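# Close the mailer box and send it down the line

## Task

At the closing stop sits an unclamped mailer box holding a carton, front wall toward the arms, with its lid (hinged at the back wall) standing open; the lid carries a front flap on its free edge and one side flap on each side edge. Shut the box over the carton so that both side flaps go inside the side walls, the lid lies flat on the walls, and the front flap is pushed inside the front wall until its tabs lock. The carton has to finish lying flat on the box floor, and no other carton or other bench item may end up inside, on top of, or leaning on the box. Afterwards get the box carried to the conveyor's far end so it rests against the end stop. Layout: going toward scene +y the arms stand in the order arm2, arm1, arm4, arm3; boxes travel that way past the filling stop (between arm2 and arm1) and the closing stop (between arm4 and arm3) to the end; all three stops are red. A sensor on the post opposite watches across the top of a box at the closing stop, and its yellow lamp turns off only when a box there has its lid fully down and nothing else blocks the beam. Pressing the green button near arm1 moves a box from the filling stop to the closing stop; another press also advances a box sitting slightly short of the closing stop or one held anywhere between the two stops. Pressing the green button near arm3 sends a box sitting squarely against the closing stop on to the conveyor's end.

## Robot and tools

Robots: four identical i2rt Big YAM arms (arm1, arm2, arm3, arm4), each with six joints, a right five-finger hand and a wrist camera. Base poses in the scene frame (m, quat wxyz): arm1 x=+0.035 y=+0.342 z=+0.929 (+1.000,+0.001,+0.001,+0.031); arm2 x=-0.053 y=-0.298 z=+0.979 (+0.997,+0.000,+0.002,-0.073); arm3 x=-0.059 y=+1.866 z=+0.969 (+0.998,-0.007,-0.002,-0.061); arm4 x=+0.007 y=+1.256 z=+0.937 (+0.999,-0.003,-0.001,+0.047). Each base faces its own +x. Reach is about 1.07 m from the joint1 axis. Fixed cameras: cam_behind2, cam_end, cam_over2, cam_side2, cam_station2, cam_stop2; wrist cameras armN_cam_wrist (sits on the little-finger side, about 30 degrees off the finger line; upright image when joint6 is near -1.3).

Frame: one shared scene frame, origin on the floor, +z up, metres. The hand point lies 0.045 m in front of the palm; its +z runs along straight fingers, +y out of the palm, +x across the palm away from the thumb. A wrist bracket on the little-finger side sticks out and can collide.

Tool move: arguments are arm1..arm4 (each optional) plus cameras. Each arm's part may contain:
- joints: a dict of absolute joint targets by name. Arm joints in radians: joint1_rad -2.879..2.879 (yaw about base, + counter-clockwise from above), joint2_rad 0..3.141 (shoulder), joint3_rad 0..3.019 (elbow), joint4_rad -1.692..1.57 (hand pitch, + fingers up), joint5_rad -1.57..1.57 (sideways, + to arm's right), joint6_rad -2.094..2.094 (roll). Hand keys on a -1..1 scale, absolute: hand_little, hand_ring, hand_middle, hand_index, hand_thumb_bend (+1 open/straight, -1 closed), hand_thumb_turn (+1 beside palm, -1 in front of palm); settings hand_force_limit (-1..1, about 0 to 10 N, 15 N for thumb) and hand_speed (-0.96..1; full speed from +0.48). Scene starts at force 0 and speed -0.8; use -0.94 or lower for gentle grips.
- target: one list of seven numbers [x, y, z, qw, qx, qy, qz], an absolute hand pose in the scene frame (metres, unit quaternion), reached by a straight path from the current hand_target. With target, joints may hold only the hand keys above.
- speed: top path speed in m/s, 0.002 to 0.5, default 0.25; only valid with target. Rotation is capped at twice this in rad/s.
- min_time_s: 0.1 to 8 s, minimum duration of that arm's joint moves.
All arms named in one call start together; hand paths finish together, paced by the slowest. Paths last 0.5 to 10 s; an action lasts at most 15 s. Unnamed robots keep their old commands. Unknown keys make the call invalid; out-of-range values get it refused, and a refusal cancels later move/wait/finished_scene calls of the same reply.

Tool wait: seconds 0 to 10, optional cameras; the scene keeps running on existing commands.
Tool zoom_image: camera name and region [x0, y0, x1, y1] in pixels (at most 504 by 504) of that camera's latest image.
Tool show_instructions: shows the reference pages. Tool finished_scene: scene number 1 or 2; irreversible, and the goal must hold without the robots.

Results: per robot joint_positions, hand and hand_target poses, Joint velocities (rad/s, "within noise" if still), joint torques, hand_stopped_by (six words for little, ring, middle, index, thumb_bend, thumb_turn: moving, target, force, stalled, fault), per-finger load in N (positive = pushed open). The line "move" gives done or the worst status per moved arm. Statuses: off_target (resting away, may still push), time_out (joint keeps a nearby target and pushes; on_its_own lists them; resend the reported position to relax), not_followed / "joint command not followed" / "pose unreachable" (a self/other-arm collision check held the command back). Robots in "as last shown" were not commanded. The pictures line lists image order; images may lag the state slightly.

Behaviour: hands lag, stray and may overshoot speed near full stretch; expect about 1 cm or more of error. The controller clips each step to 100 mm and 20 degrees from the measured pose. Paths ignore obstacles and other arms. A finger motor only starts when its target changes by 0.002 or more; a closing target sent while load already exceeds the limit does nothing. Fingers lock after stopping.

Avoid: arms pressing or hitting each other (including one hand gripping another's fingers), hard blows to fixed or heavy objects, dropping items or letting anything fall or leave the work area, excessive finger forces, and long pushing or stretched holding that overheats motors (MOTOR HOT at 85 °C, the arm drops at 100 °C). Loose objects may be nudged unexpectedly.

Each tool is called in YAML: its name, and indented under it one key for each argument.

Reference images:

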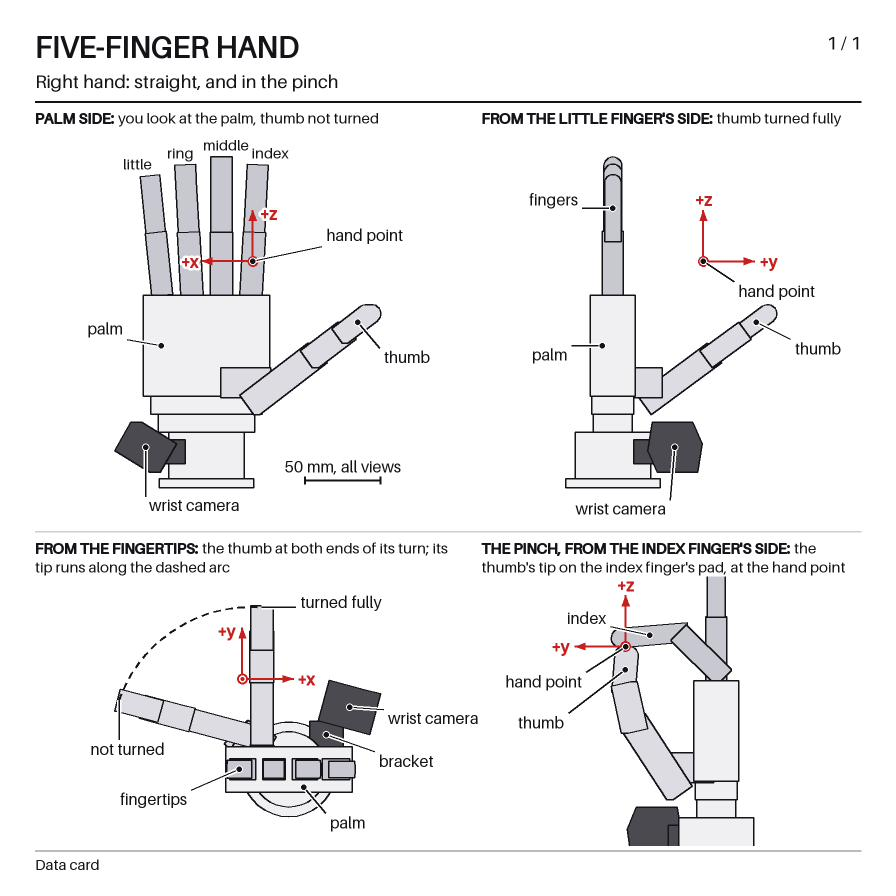

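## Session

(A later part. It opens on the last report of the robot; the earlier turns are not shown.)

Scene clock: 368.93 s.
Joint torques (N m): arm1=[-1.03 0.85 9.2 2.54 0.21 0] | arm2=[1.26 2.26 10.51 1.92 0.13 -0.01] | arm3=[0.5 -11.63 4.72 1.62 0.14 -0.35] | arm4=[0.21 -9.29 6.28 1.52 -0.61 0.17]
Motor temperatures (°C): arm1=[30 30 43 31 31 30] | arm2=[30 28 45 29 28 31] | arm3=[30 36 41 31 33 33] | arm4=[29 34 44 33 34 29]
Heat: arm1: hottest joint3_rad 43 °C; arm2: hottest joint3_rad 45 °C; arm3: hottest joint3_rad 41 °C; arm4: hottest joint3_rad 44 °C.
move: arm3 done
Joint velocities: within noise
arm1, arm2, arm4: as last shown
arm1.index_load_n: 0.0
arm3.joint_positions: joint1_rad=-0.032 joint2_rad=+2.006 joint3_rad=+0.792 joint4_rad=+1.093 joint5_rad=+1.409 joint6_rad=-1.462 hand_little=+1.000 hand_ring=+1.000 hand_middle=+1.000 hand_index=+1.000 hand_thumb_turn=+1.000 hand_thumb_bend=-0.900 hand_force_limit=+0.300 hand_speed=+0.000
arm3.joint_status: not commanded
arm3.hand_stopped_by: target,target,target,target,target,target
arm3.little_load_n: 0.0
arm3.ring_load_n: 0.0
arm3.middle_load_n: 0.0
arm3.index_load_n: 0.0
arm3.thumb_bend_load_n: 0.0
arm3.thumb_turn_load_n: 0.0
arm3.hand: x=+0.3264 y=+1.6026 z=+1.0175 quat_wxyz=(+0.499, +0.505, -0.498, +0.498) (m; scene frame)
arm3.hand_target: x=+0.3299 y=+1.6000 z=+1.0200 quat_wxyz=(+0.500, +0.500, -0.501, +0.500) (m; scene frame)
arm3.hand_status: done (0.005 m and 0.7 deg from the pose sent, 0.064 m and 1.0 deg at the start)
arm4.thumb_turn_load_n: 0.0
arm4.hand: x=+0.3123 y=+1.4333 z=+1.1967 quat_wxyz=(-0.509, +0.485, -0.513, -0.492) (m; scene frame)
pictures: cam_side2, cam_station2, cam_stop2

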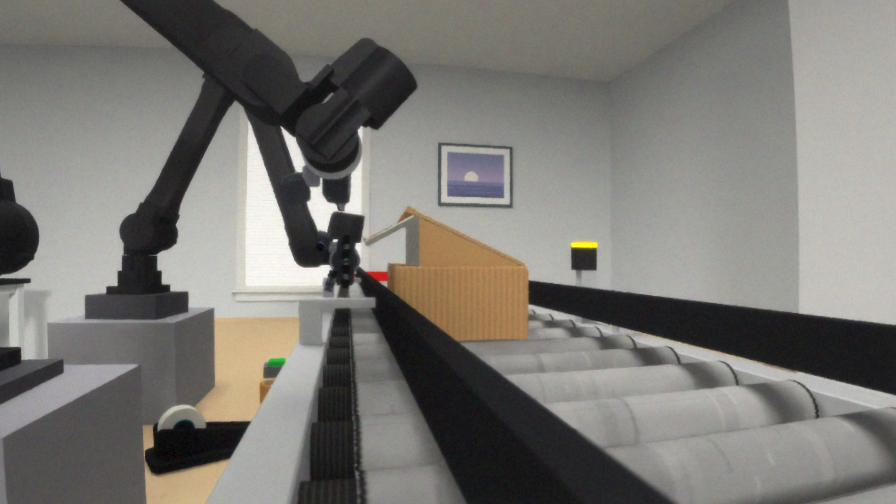

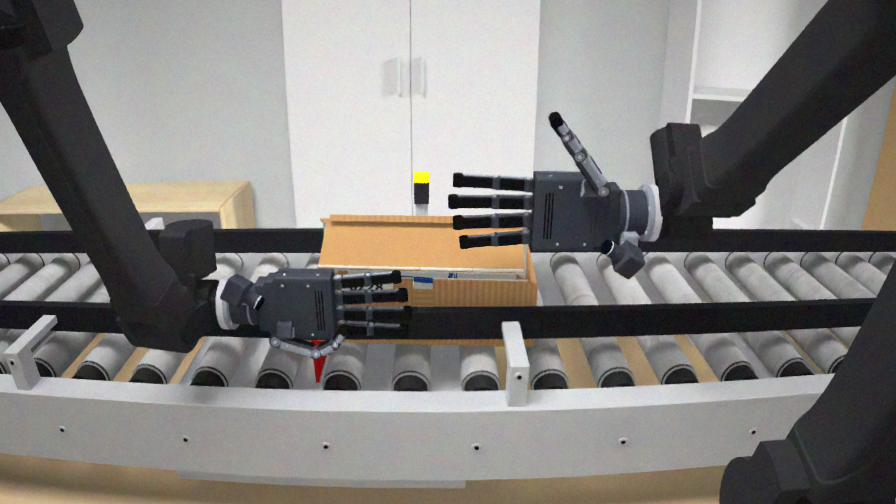

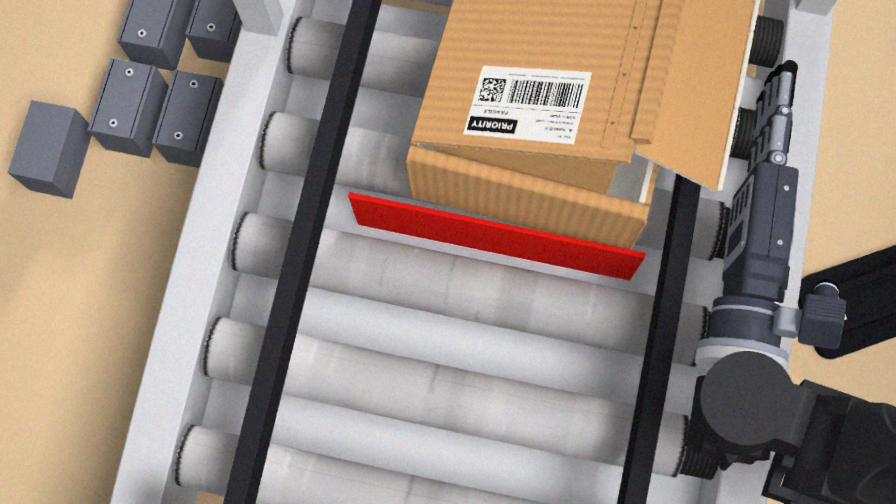

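move:
  arm3: {"joints": {"hand_little": -1.0, "hand_ring": -1.0, "hand_middle": -1.0}, "target": [0.350, 1.635, 1.074, 0.5, 0.5, -0.5, 0.5], "speed": 0.15}
  cameras: ["cam_side2","cam_stop2","cam_station2"]

zoom_image:
  camera: "cam_side2"
  region: [280, 100, 600, 360]

zoom_image:
  camera: "cam_station2"
  region: [200, 180, 560, 360]

Scene clock: 372.00 s.
Joint torques (N m): arm1=[-1.03 0.91 9.18 2.54 0.21 0] | arm2=[1.49 2.26 10.5 1.95 0.11 -0.01] | arm3=[1.14 -13.16 7.16 0.5 0.19 0.01] | arm4=[0.79 -8.88 6.15 1.66 -0.64 0.21]
Motor temperatures (°C): arm1=[30 30 43 31 31 30] | arm2=[30 28 45 29 28 31] | arm3=[30 36 41 31 33 33] | arm4=[29 34 43 33 33 29]
Heat: arm1: hottest joint3_rad 43 °C; arm2: hottest joint3_rad 45 °C; arm3: hottest joint3_rad 41 °C; arm4: hottest joint3_rad 43 °C.
move: arm3 off_target
Joint velocities: within noise
arm1, arm2, arm4: as last shown
arm2.thumb_turn_load_n: 0.5
arm3.joint_positions: joint1_rad=+0.038 joint2_rad=+1.897 joint3_rad=+0.811 joint4_rad=+0.916 joint5_rad=+1.488 joint6_rad=-1.465 hand_little=-1.000 hand_ring=-1.000 hand_middle=-0.640 hand_index=+1.000 hand_thumb_turn=+1.000 hand_thumb_bend=-0.899 hand_force_limit=+0.300 hand_speed=+0.000
arm3.joint_status: hand_middle off_target (ended at -0.640, target -1.000); the others done
arm3.hand_stopped_by: target,target,force,target,target,target
arm3.little_load_n: 0.0
arm3.ring_load_n: 0.0
arm3.middle_load_n: 11.5
arm3.index_load_n: 0.0
arm3.thumb_bend_load_n: 3.0
arm3.thumb_turn_load_n: 0.5
arm3.hand: x=+0.3356 y=+1.6341 z=+1.0602 quat_wxyz=(+0.515, +0.514, -0.485, +0.484) (m; scene frame)
arm3.hand_target: x=+0.3495 y=+1.6352 z=+1.0742 quat_wxyz=(+0.501, +0.499, -0.499, +0.501) (m; scene frame)
arm3.hand_status: off_target (0.020 m and 3.5 deg from the pose sent, 0.069 m and 0.7 deg at the start)
pictures: cam_side2, cam_station2, cam_stop2

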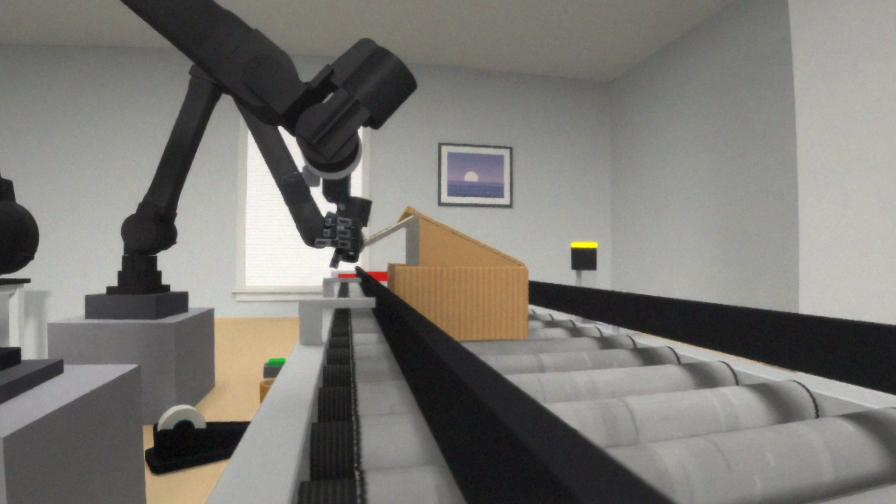

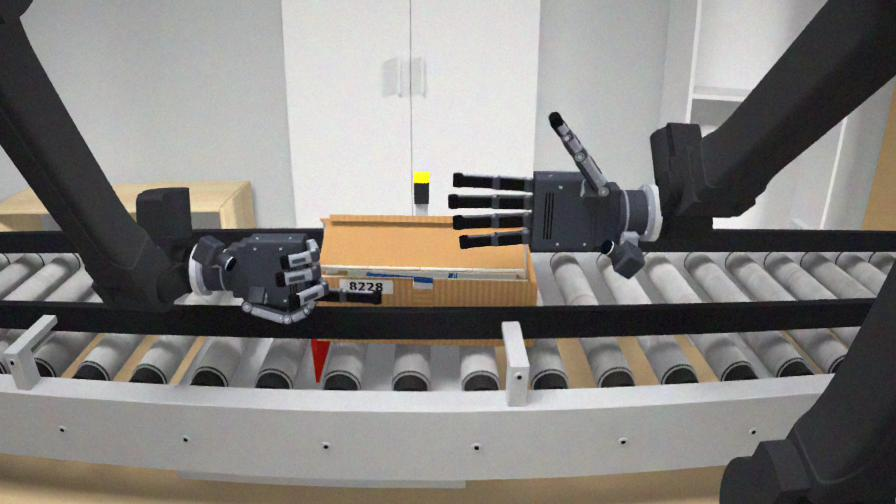

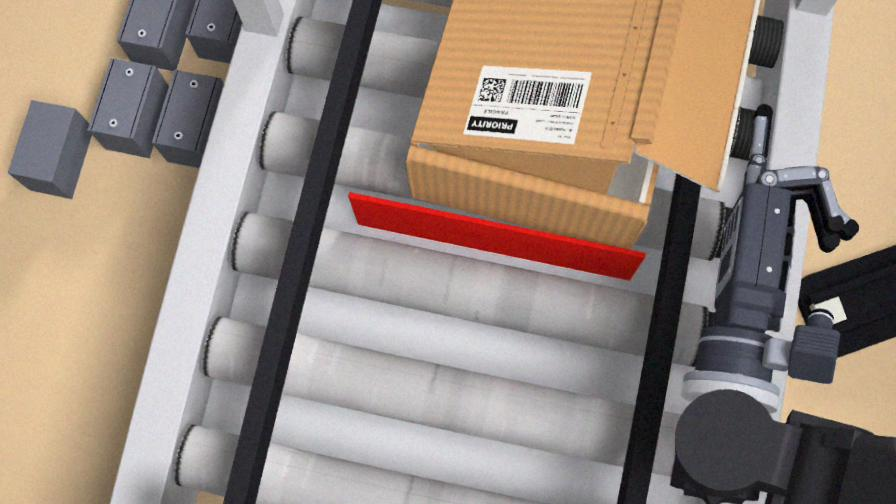

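Scaled by 1.575 from the camera's 896x504 image, which has a finer 1280x720 frame.

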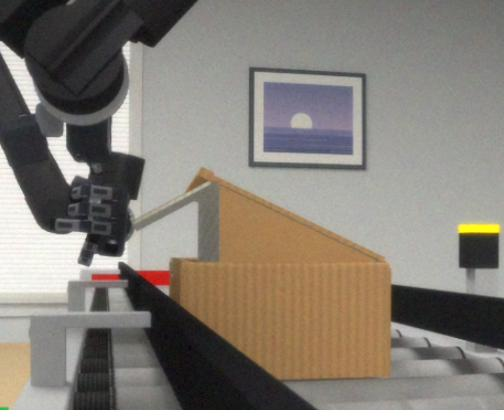

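Scaled by 1.400 from the camera's 896x504 image, which has a finer 1280x720 frame.

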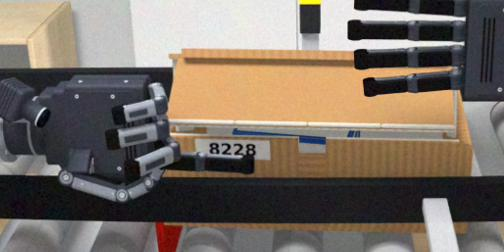

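move:
  arm3: {"joints": {"hand_middle": -0.4}, "target": [0.368, 1.635, 1.078, 0.5, 0.5, -0.5, 0.5], "speed": 0.1}
  cameras: ["cam_side2","cam_stop2","cam_station2"]

zoom_image:
  camera: "cam_side2"
  region: [280, 100, 600, 360]

zoom_image:
  camera: "cam_station2"
  region: [200, 180, 560, 360]

Scene clock: 373.53 s.
Joint torques (N m): arm1=[-1.03 0.91 9.21 2.54 0.21 0.01] | arm2=[1.26 2.2 10.52 1.92 0.1 -0.01] | arm3=[1.44 -11.93 7.77 0.47 0.19 -0.01] | arm4=[0.21 -9.35 6.34 1.84 -0.6 0.2]
Motor temperatures (°C): arm1=[30 30 43 31 31 30] | arm2=[30 28 45 29 28 31] | arm3=[30 36 41 31 33 33] | arm4=[29 34 43 33 33 29]
Heat: arm1: hottest joint3_rad 43 °C; arm2: hottest joint3_rad 45 °C; arm3: hottest joint3_rad 41 °C; arm4: hottest joint3_rad 43 °C.
move: arm3 off_target
Joint velocities: within noise
arm1, arm2, arm4: as last shown
arm2.thumb_turn_load_n: 0.0
arm3.joint_positions: joint1_rad=+0.038 joint2_rad=+1.897 joint3_rad=+0.861 joint4_rad=+0.873 joint5_rad=+1.490 joint6_rad=-1.459 hand_little=-1.000 hand_ring=-1.000 hand_middle=-0.400 hand_index=+1.000 hand_thumb_turn=+1.000 hand_thumb_bend=-0.898 hand_force_limit=+0.300 hand_speed=+0.000
arm3.joint_status: all done
arm3.hand_stopped_by: target,target,target,target,target,target
arm3.little_load_n: 0.0
arm3.ring_load_n: 0.0
arm3.middle_load_n: -0.5
arm3.index_load_n: 0.0
arm3.thumb_bend_load_n: 7.5
arm3.thumb_turn_load_n: 0.5
arm3.hand: x=+0.3523 y=+1.6329 z=+1.0697 quat_wxyz=(+0.513, +0.510, -0.489, +0.487) (m; scene frame)
arm3.hand_target: x=+0.3675 y=+1.6352 z=+1.0783 quat_wxyz=(+0.501, +0.499, -0.499, +0.501) (m; scene frame)
arm3.hand_status: off_target (0.018 m and 2.7 deg from the pose sent, 0.037 m and 3.5 deg at the start)
arm4.index_load_n: 0.5
pictures: cam_side2, cam_station2, cam_stop2

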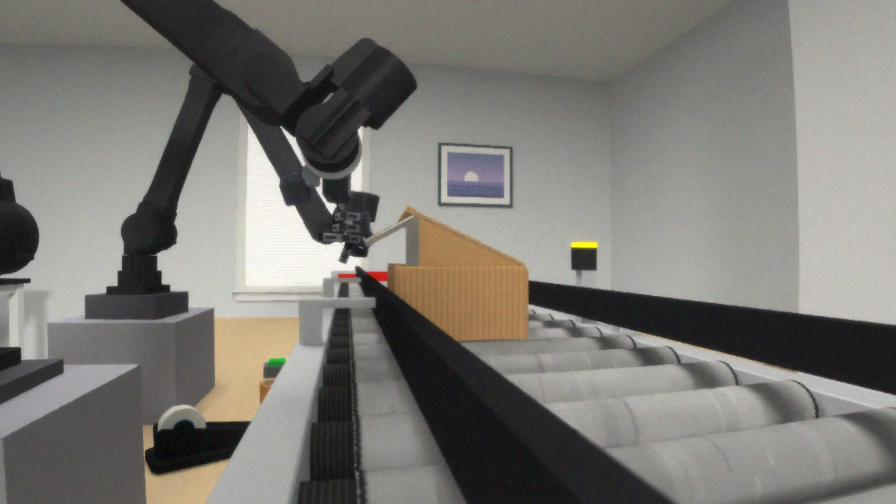

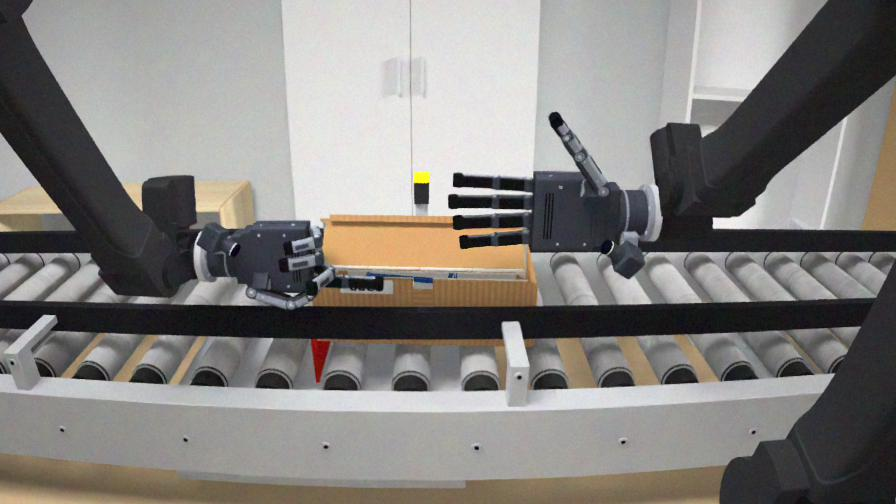

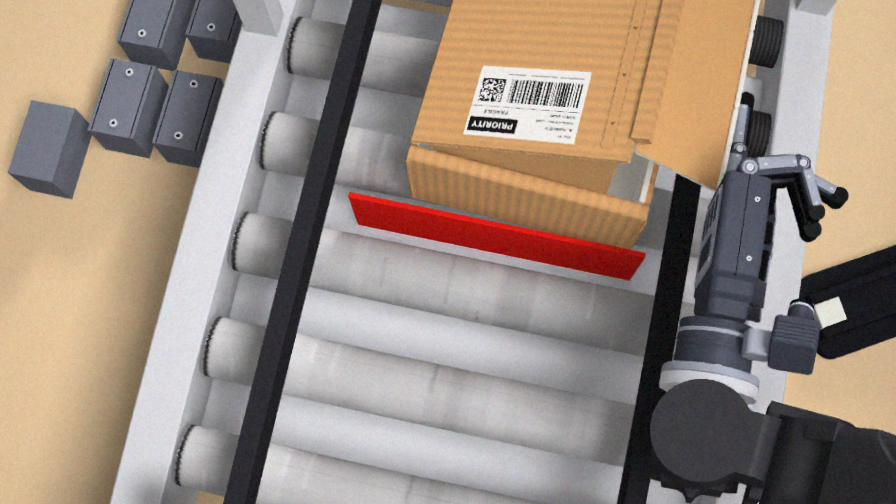

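Scaled by 1.575 from the camera's 896x504 image, which has a finer 1280x720 frame.

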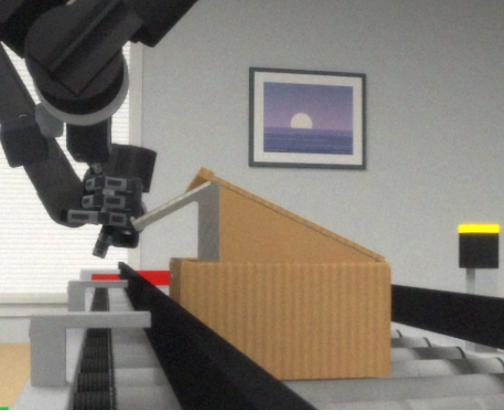

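Scaled by 1.400 from the camera's 896x504 image, which has a finer 1280x720 frame.

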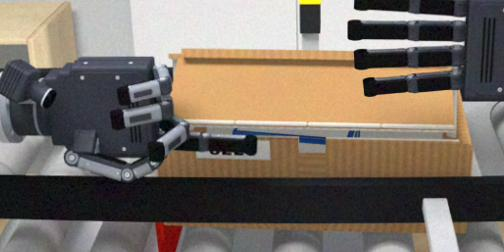

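move:
  arm3: {"joints": {"hand_middle": 0.3, "hand_ring": 0.3, "hand_little": 0.3}, "target": [0.310, 1.680, 1.080, 0.5, 0.5, -0.5, 0.5], "speed": 0.15}
  arm4: {"joints": {"hand_index": -0.5, "hand_middle": -0.5, "hand_ring": -0.5}, "target": [0.340, 1.422, 1.140, 0.5, -0.5, 0.5, 0.5], "speed": 0.15}
  cameras: ["cam_side2","cam_stop2","cam_station2"]

zoom_image:
  camera: "cam_side2"
  region: [280, 100, 600, 360]

zoom_image:
  camera: "cam_station2"
  region: [300, 160, 660, 360]

Scene clock: 378.77 s.
Joint torques (N m): arm1=[-1.03 0.91 9.2 2.54 0.21 0] | arm2=[1.32 2.26 10.58 1.98 0.13 -0.01] | arm3=[1.44 -11.81 3.96 1.33 0.21 -0.15] | arm4=[0.62 -8.82 6.23 1.63 -0.6 0.22]
Motor temperatures (°C): arm1=[30 30 43 31 31 30] | arm2=[30 28 45 29 28 31] | arm3=[30 36 41 31 33 33] | arm4=[29 34 43 33 33 29]
Heat: arm1: hottest joint3_rad 43 °C; arm2: hottest joint3_rad 45 °C; arm3: hottest joint3_rad 41 °C; arm4: hottest joint3_rad 43 °C.
move: arm3 done; arm4 off_target
Joint velocities: within noise
arm1, arm2: as last shown
arm1.index_load_n: 0.5
arm3.joint_positions: joint1_rad=+0.131 joint2_rad=+1.812 joint3_rad=+0.729 joint4_rad=+0.906 joint5_rad=+1.584 joint6_rad=-1.426 hand_little=+0.300 hand_ring=+0.300 hand_middle=+0.300 hand_index=+1.000 hand_thumb_turn=+1.000 hand_thumb_bend=-0.900 hand_force_limit=+0.300 hand_speed=+0.000
arm3.joint_status: all done
arm3.hand_stopped_by: target,target,target,target,target,target
arm3.little_load_n: 0.0
arm3.ring_load_n: 0.0
arm3.middle_load_n: 0.0
arm3.index_load_n: 0.0
arm3.thumb_bend_load_n: 0.0
arm3.thumb_turn_load_n: 0.0
arm3.hand: x=+0.3096 y=+1.6765 z=+1.0753 quat_wxyz=(+0.512, +0.502, -0.490, +0.496) (m; scene frame)
arm3.hand_target: x=+0.3099 y=+1.6798 z=+1.0799 quat_wxyz=(+0.503, +0.497, -0.495, +0.505) (m; scene frame)
arm3.hand_status: done (0.006 m and 1.9 deg from the pose sent, 0.064 m and 2.7 deg at the start)
arm4.joint_positions: joint1_rad=-0.170 joint2_rad=+1.533 joint3_rad=+0.668 joint4_rad=+0.107 joint5_rad=-1.585 joint6_rad=+0.819 hand_little=+1.000 hand_ring=-0.500 hand_middle=-0.500 hand_index=-0.500 hand_thumb_turn=+1.000 hand_thumb_bend=+1.000 hand_force_limit=+0.300 hand_speed=+0.000
arm4.joint_status: all done
arm4.hand_stopped_by: target,target,target,target,target,target
arm4.little_load_n: 0.0
arm4.ring_load_n: 0.0
arm4.middle_load_n: 0.0
arm4.index_load_n: 0.0
arm4.thumb_bend_load_n: 0.0
arm4.thumb_turn_load_n: 0.0
arm4.hand: x=+0.3353 y=+1.4253 z=+1.1393 quat_wxyz=(-0.517, +0.481, -0.516, -0.485) (m; scene frame)
arm4.hand_target: x=+0.3400 y=+1.4230 z=+1.1400 quat_wxyz=(-0.519, +0.481, -0.516, -0.483) (m; scene frame)
arm4.hand_status: off_target (0.006 m and 3.8 deg from the pose sent, 0.064 m and 2.7 deg at the start; a joint's target at an end of its range on 52 of 52 steps)
pictures: cam_side2, cam_station2, cam_stop2

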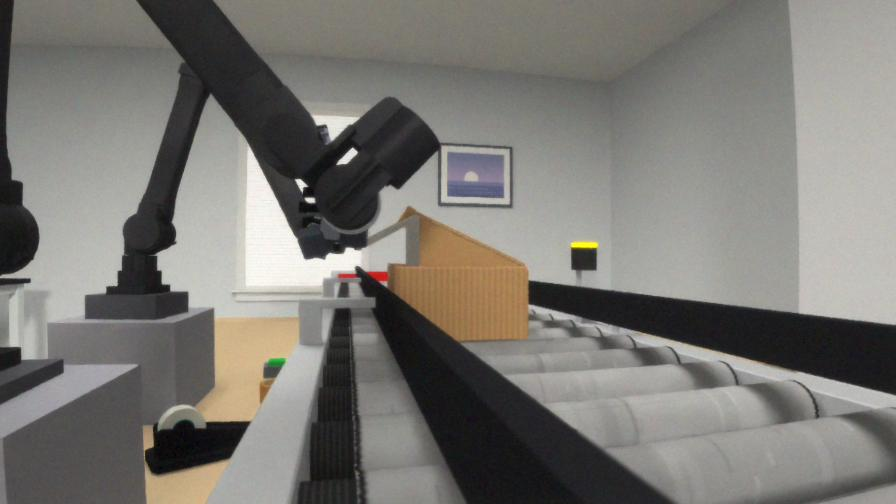

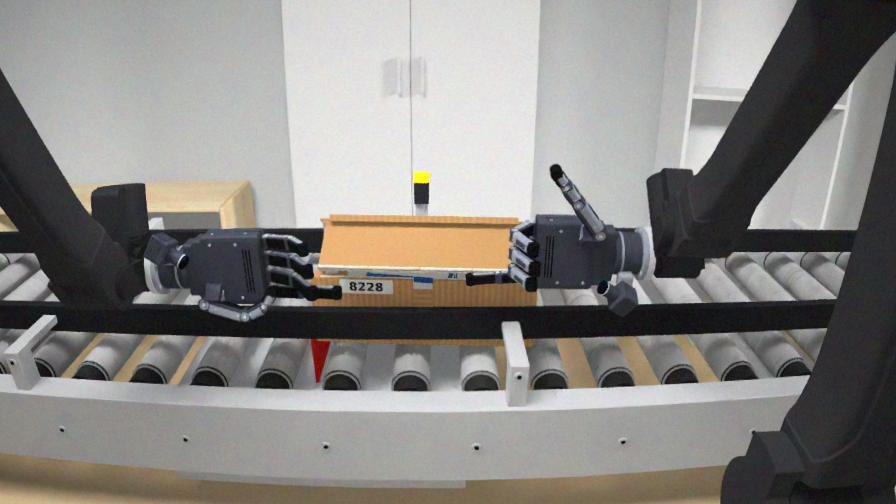

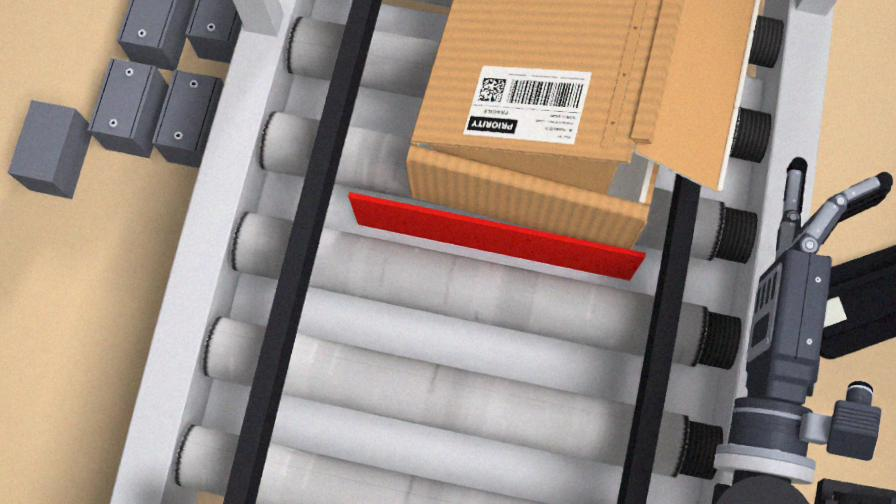

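Scaled by 1.575 from the camera's 896x504 image, which has a finer 1280x720 frame.

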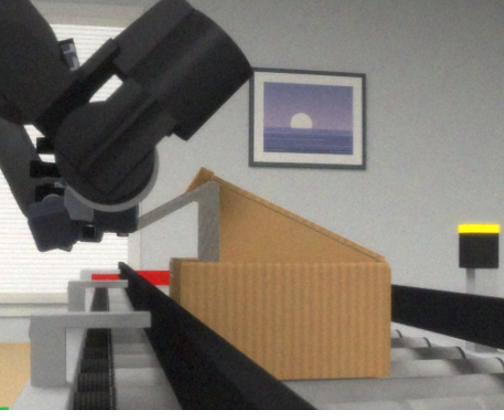

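Scaled by 1.400 from the camera's 896x504 image, which has a finer 1280x720 frame.

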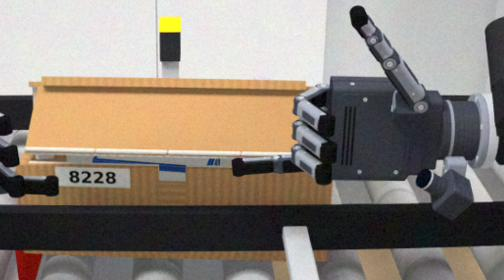

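move:
  arm4: {"target": [0.370, 1.410, 1.142, 0.5, -0.5, 0.5, 0.5], "speed": 0.1}

move:
  arm4: {"target": [0.402, 1.410, 1.144, 0.5, -0.5, 0.5, 0.5], "speed": 0.08}
  cameras: ["cam_side2","cam_stop2","cam_station2"]

zoom_image:
  camera: "cam_side2"
  region: [280, 100, 600, 360]

zoom_image:
  camera: "cam_station2"
  region: [300, 160, 660, 360]

Scene clock: 381.40 s.
Joint torques (N m): arm1=[-1.03 0.91 9.2 2.54 0.21 0] | arm2=[1.26 2.43 10.56 1.92 0.12 -0.03] | arm3=[1.49 -11.81 3.92 1.4 0.21 -0.14] | arm4=[0.56 -8.94 8.72 1.66 -0.62 0.19]
Motor temperatures (°C): arm1=[30 30 43 31 31 30] | arm2=[30 28 45 29 28 31] | arm3=[30 36 40 31 33 33] | arm4=[29 34 43 33 33 29]
Heat: arm1: hottest joint3_rad 43 °C; arm2: hottest joint3_rad 45 °C; arm3: hottest joint3_rad 40 °C; arm4: hottest joint3_rad 43 °C.
move: arm4 off_target
Joint velocities: within noise
arm1, arm2, arm3: as last shown
arm1.little_load_n: -0.5
arm1.index_load_n: 0.0
arm3.joint_positions: joint1_rad=+0.131 joint2_rad=+1.812 joint3_rad=+0.729 joint4_rad=+0.908 joint5_rad=+1.584 joint6_rad=-1.426 hand_little=+0.300 hand_ring=+0.300 hand_middle=+0.300 hand_index=+1.000 hand_thumb_turn=+1.000 hand_thumb_bend=-0.900 hand_force_limit=+0.300 hand_speed=+0.000
arm3.hand: x=+0.3097 y=+1.6765 z=+1.0753 quat_wxyz=(+0.512, +0.502, -0.490, +0.496) (m; scene frame)
arm3.hand_target: x=+0.3100 y=+1.6798 z=+1.0799 quat_wxyz=(+0.503, +0.496, -0.495, +0.505) (m; scene frame)
arm4.joint_positions: joint1_rad=-0.198 joint2_rad=+1.580 joint3_rad=+0.691 joint4_rad=+0.139 joint5_rad=-1.585 joint6_rad=+0.868 hand_little=+1.000 hand_ring=-0.500 hand_middle=-0.500 hand_index=-0.500 hand_thumb_turn=+1.000 hand_thumb_bend=+1.000 hand_force_limit=+0.300 hand_speed=+0.000
arm4.joint_status: not commanded
arm4.hand_stopped_by: target,target,target,target,target,target
arm4.little_load_n: -0.5
arm4.ring_load_n: 0.0
arm4.middle_load_n: 0.0
arm4.index_load_n: 0.0
arm4.thumb_bend_load_n: 0.0
arm4.thumb_turn_load_n: 0.0
arm4.hand: x=+0.3524 y=+1.4146 z=+1.1336 quat_wxyz=(-0.514, +0.463, -0.532, -0.488) (m; scene frame)
arm4.hand_target: x=+0.3693 y=+1.4106 z=+1.1420 quat_wxyz=(-0.525, +0.474, -0.523, -0.476) (m; scene frame)
arm4.hand_status: off_target (0.020 m and 6.0 deg from the pose sent, 0.038 m and 3.8 deg at the start; a joint's target at an end of its range on 67 of 67 steps)
pictures: none

Scene clock: 382.70 s.
Joint torques (N m): arm1=[-1.03 0.85 9.2 2.52 0.21 0] | arm2=[1.38 2.32 10.54 1.94 0.11 0] | arm3=[1.55 -11.63 3.92 1.37 0.22 -0.16] | arm4=[1.55 -10.29 9.44 1.78 -0.54 0.22]
Motor temperatures (°C): arm1=[30 30 43 31 31 30] | arm2=[30 28 45 29 28 31] | arm3=[30 36 40 31 33 33] | arm4=[29 34 43 33 33 29]
Heat: arm1: hottest joint3_rad 43 °C; arm2: hottest joint3_rad 45 °C; arm3: hottest joint3_rad 40 °C; arm4: hottest joint3_rad 43 °C.
move: arm4 off_target
Joint velocities: within noise
arm1.joint_positions: joint1_rad=-0.032 joint2_rad=+0.646 joint3_rad=+1.328 joint4_rad=-1.360 joint5_rad=+0.140 joint6_rad=-1.155 hand_little=+1.000 hand_ring=+1.000 hand_middle=+1.000 hand_index=+1.000 hand_thumb_turn=+1.000 hand_thumb_bend=+1.000 hand_force_limit=+0.000 hand_speed=-0.800
arm1.joint_status: not commanded
arm1.hand_stopped_by: target,target,target,target,target,target
arm1.little_load_n: 0.0
arm1.ring_load_n: -0.5
arm1.middle_load_n: 0.0
arm1.index_load_n: 0.0
arm1.thumb_bend_load_n: 0.0
arm1.thumb_turn_load_n: 0.0
arm1.hand: x=+0.2644 y=+0.2774 z=+1.3774 quat_wxyz=(-0.035, +0.878, -0.203, +0.433) (m; scene frame)
arm1.hand_target: x=+0.2640 y=+0.2774 z=+1.3855 quat_wxyz=(-0.037, +0.873, -0.203, +0.441) (m; scene frame)
arm1.hand_status: not commanded
arm2.joint_positions: joint1_rad=+0.199 joint2_rad=+0.614 joint3_rad=+1.377 joint4_rad=-1.233 joint5_rad=+0.174 joint6_rad=-1.171 hand_little=+1.000 hand_ring=+1.000 hand_middle=+1.000 hand_index=+1.000 hand_thumb_turn=+1.000 hand_thumb_bend=+1.000 hand_force_limit=+0.000 hand_speed=-0.800
arm2.joint_status: not commanded
arm2.hand_stopped_by: target,target,target,target,target,target
arm2.little_load_n: 0.0
arm2.ring_load_n: 0.0
arm2.middle_load_n: -0.5
arm2.index_load_n: 0.0
arm2.thumb_bend_load_n: 0.0
arm2.thumb_turn_load_n: 0.0
arm2.hand: x=+0.1875 y=-0.3623 z=+1.4826 quat_wxyz=(-0.044, +0.830, -0.192, +0.522) (m; scene frame)
arm2.hand_target: x=+0.1859 y=-0.3624 z=+1.4940 quat_wxyz=(-0.047, +0.823, -0.191, +0.533) (m; scene frame)
arm2.hand_status: not commanded
arm3: as last shown
arm4.joint_positions: joint1_rad=-0.198 joint2_rad=+1.647 joint3_rad=+0.776 joint4_rad=+0.145 joint5_rad=-1.585 joint6_rad=+0.899 hand_little=+1.000 hand_ring=-0.500 hand_middle=-0.500 hand_index=-0.500 hand_thumb_turn=+1.000 hand_thumb_bend=+1.000 hand_force_limit=+0.300 hand_speed=+0.000
arm4.joint_status: not commanded
arm4.hand_stopped_by: target,target,target,target,target,target
arm4.little_load_n: -1.0
arm4.ring_load_n: 0.0
arm4.middle_load_n: 0.0
arm4.index_load_n: 0.0
arm4.thumb_bend_load_n: 0.0
arm4.thumb_turn_load_n: 0.0
arm4.hand: x=+0.3840 y=+1.4112 z=+1.1340 quat_wxyz=(-0.512, +0.462, -0.534, -0.490) (m; scene frame)
arm4.hand_target: x=+0.4011 y=+1.4105 z=+1.1441 quat_wxyz=(-0.523, +0.476, -0.521, -0.478) (m; scene frame)
arm4.hand_status: off_target (0.021 m and 6.1 deg from the pose sent, 0.051 m and 5.9 deg at the start; a joint's target at an end of its range on 39 of 39 steps)
pictures: cam_side2, cam_station2, cam_stop2

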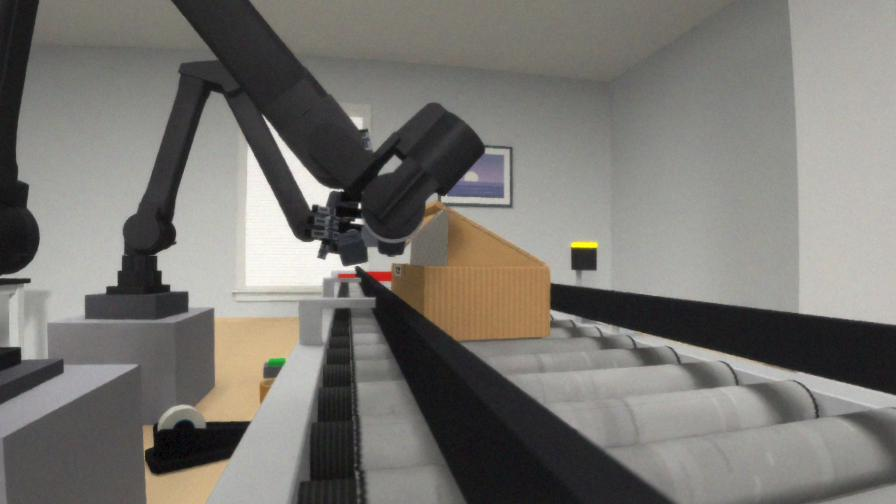

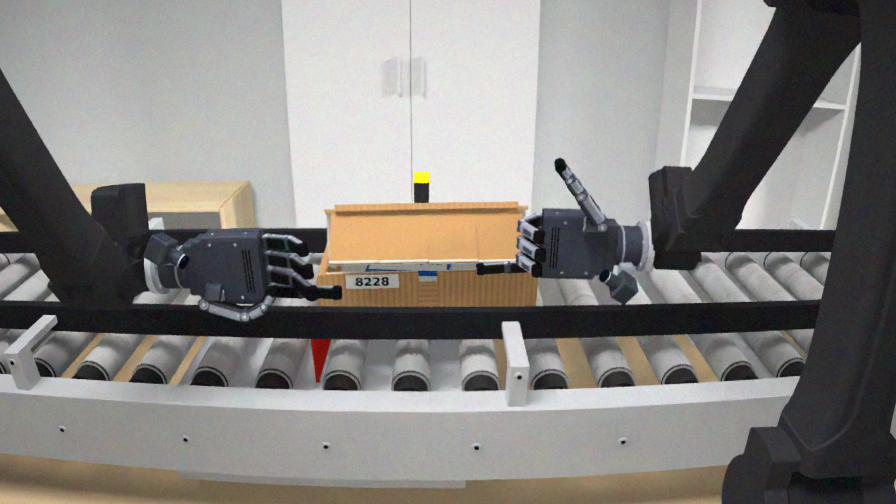

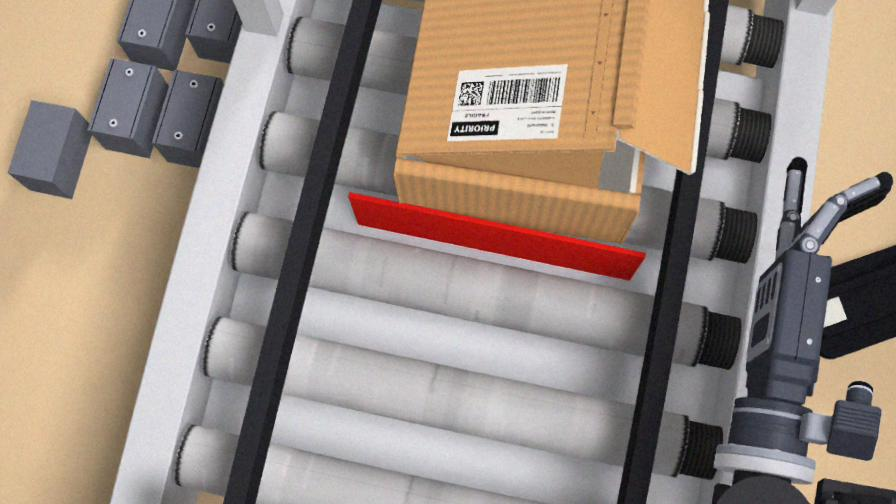

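Scaled by 1.575 from the camera's 896x504 image, which has a finer 1280x720 frame.

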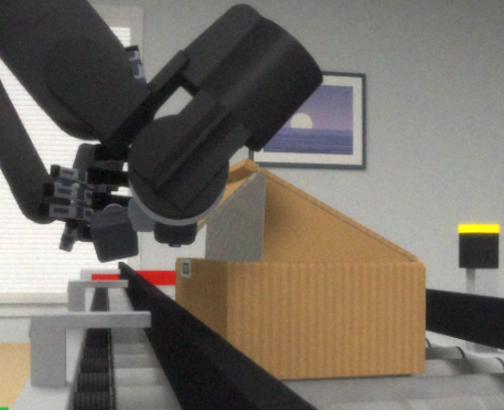

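Scaled by 1.400 from the camera's 896x504 image, which has a finer 1280x720 frame.

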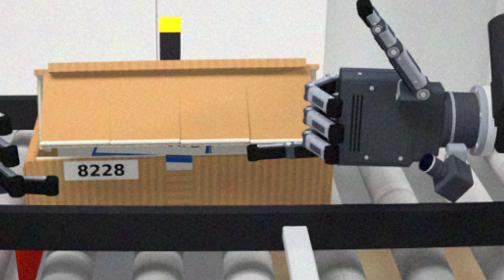

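move:
  arm4: {"target": [0.315, 1.425, 1.145, 0.5, -0.5, 0.5, 0.5], "speed": 0.15}

move:
  arm4: {"joints": {"hand_index": 1.0, "hand_middle": 1.0, "hand_ring": 1.0}, "target": [0.325, 1.445, 1.200, 0.5, -0.5, 0.5, 0.5], "speed": 0.2}
  arm3: {"joints": {"hand_little": 1.0, "hand_middle": 1.0, "hand_ring": 1.0}, "target": [0.335, 1.600, 1.120, 0.5, 0.5, -0.5, 0.5], "speed": 0.2}
  cameras: ["cam_side2","cam_stop2","cam_station2","cam_over2"]

zoom_image:
  camera: "cam_side2"
  region: [280, 100, 600, 360]

Scene clock: 384.67 s.
Joint torques (N m): arm1=[-1.03 0.85 9.2 2.54 0.21 0.01] | arm2=[1.44 2.02 10.52 1.92 0.11 -0.01] | arm3=[1.61 -11.58 3.9 1.39 0.22 -0.15] | arm4=[1.73 -10.17 5.22 1.62 -0.56 0.2]
Motor temperatures (°C): arm1=[30 30 43 31 31 30] | arm2=[30 28 45 29 28 31] | arm3=[30 36 40 31 33 33] | arm4=[29 34 43 33 33 29]
Heat: arm1: hottest joint3_rad 43 °C; arm2: hottest joint3_rad 45 °C; arm3: hottest joint3_rad 40 °C; arm4: hottest joint3_rad 43 °C.
move: arm4 off_target
Joint velocities: within noise
arm1, arm2, arm3: as last shown
arm1.ring_load_n: 0.0
arm2.middle_load_n: 0.0
arm4.joint_positions: joint1_rad=-0.177 joint2_rad=+1.492 joint3_rad=+0.609 joint4_rad=+0.190 joint5_rad=-1.585 joint6_rad=+0.896 hand_little=+1.000 hand_ring=-0.500 hand_middle=-0.500 hand_index=-0.500 hand_thumb_turn=+1.000 hand_thumb_bend=+1.000 hand_force_limit=+0.300 hand_speed=+0.000
arm4.joint_status: not commanded
arm4.hand_stopped_by: target,target,target,target,target,target
arm4.little_load_n: 0.0
arm4.ring_load_n: 0.0
arm4.middle_load_n: 0.0
arm4.index_load_n: 0.0
arm4.thumb_bend_load_n: 0.0
arm4.thumb_turn_load_n: 0.0
arm4.hand: x=+0.3189 y=+1.4244 z=+1.1411 quat_wxyz=(-0.515, +0.477, -0.520, -0.486) (m; scene frame)
arm4.hand_target: x=+0.3152 y=+1.4261 z=+1.1449 quat_wxyz=(-0.517, +0.482, -0.515, -0.484) (m; scene frame)
arm4.hand_status: off_target (0.006 m and 4.2 deg from the pose sent, 0.071 m and 6.1 deg at the start; a joint's target at an end of its range on 44 of 44 steps)
pictures: none

Scene clock: 386.17 s.
Joint torques (N m): arm1=[-0.97 0.85 9.2 2.54 0.21 0] | arm2=[1.44 2.26 10.61 1.91 0.13 -0.03] | arm3=[0.32 -11.58 8.47 0.58 0.02 -0.28] | arm4=[2.08 -8.94 9.59 1.48 -0.53 0.22]
Motor temperatures (°C): arm1=[30 30 43 31 31 30] | arm2=[30 28 45 29 28 31] | arm3=[30 36 40 31 33 33] | arm4=[29 34 43 33 33 29]
Heat: arm1: hottest joint3_rad 43 °C; arm2: hottest joint3_rad 45 °C; arm3: hottest joint3_rad 40 °C; arm4: hottest joint3_rad 43 °C.
move: arm3 off_target; arm4 off_target
Joint velocities: within noise
arm1, arm2: as last shown
arm1.middle_load_n: 0.5
arm1.index_load_n: 0.5
arm2.little_load_n: 0.5
arm2.thumb_turn_load_n: 0.5
arm3.joint_positions: joint1_rad=-0.032 joint2_rad=+1.762 joint3_rad=+0.783 joint4_rad=+0.850 joint5_rad=+1.412 joint6_rad=-1.480 hand_little=+1.000 hand_ring=+1.000 hand_middle=+1.000 hand_index=+1.000 hand_thumb_turn=+1.000 hand_thumb_bend=-0.900 hand_force_limit=+0.300 hand_speed=+0.000
arm3.joint_status: all done
arm3.hand_stopped_by: target,target,target,target,target,target
arm3.little_load_n: 0.0
arm3.ring_load_n: 0.0
arm3.middle_load_n: 0.0
arm3.index_load_n: -0.5
arm3.thumb_bend_load_n: 0.0
arm3.thumb_turn_load_n: 0.0
arm3.hand: x=+0.3222 y=+1.6044 z=+1.1037 quat_wxyz=(+0.506, +0.511, -0.492, +0.491) (m; scene frame)
arm3.hand_target: x=+0.3343 y=+1.6003 z=+1.1202 quat_wxyz=(+0.500, +0.500, -0.500, +0.500) (m; scene frame)
arm3.hand_status: off_target (0.021 m and 2.0 deg from the pose sent, 0.092 m and 1.9 deg at the start)
arm4.joint_positions: joint1_rad=-0.117 joint2_rad=+1.401 joint3_rad=+0.650 joint4_rad=+0.125 joint5_rad=-1.585 joint6_rad=+0.997 hand_little=+1.000 hand_ring=+1.000 hand_middle=+1.000 hand_index=+1.000 hand_thumb_turn=+1.000 hand_thumb_bend=+1.000 hand_force_limit=+0.300 hand_speed=+0.000
arm4.joint_status: all done
arm4.hand_stopped_by: target,target,target,target,target,target
arm4.little_load_n: 0.0
arm4.ring_load_n: 0.0
arm4.middle_load_n: 0.0
arm4.index_load_n: 0.0
arm4.thumb_bend_load_n: 0.0
arm4.thumb_turn_load_n: 0.0
arm4.hand: x=+0.3142 y=+1.4428 z=+1.1832 quat_wxyz=(-0.491, +0.484, -0.514, -0.510) (m; scene frame)
arm4.hand_target: x=+0.3241 y=+1.4449 z=+1.1999 quat_wxyz=(-0.501, +0.498, -0.500, -0.500) (m; scene frame)
arm4.hand_status: off_target (0.020 m and 2.9 deg from the pose sent, 0.063 m and 4.2 deg at the start; a joint's target at an end of its range on 43 of 45 steps)
pictures: cam_over2, cam_side2, cam_station2, cam_stop2

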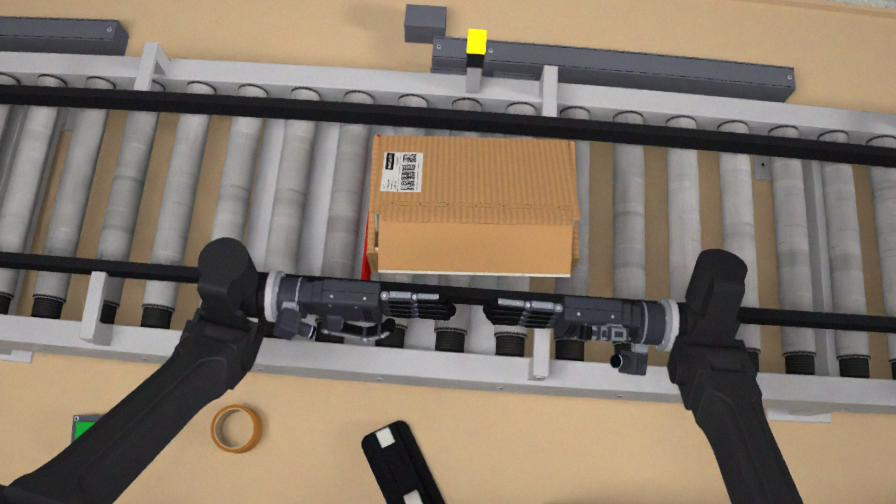

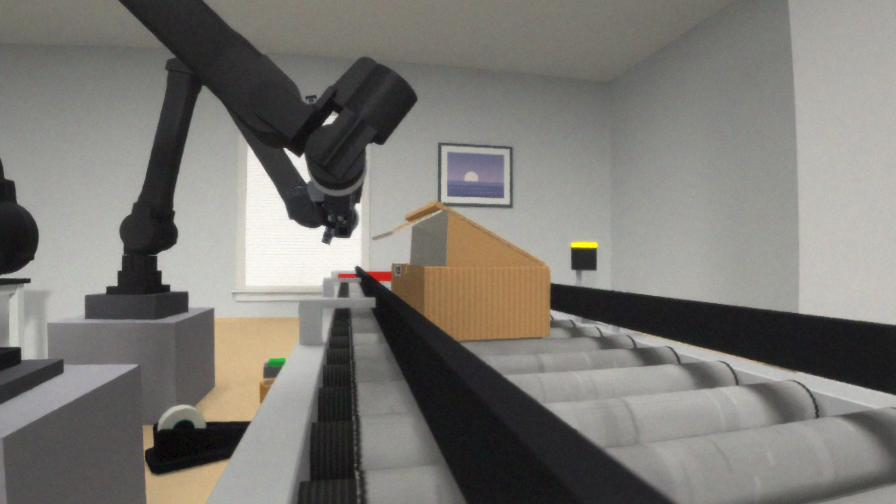

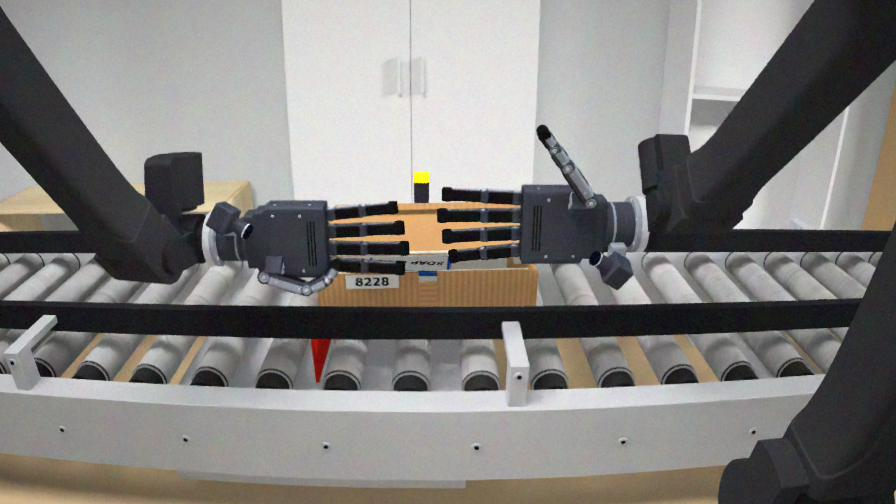

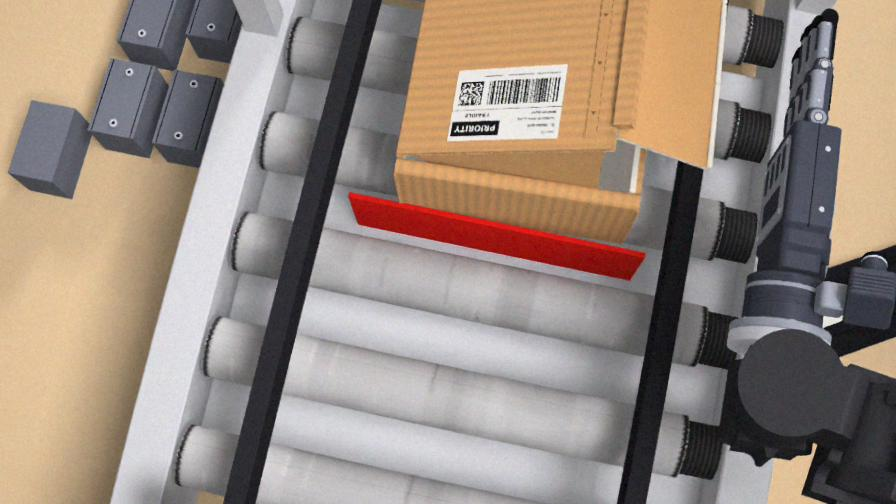

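Scaled by 1.575 from the camera's 896x504 image, which has a finer 1280x720 frame.

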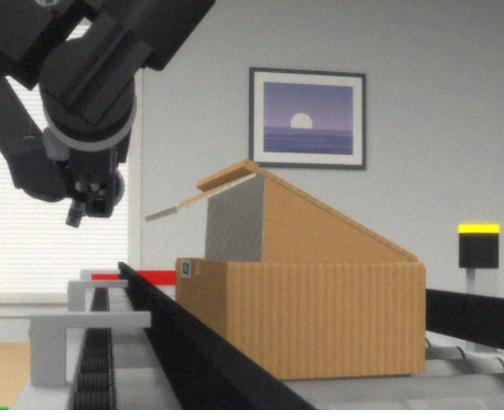

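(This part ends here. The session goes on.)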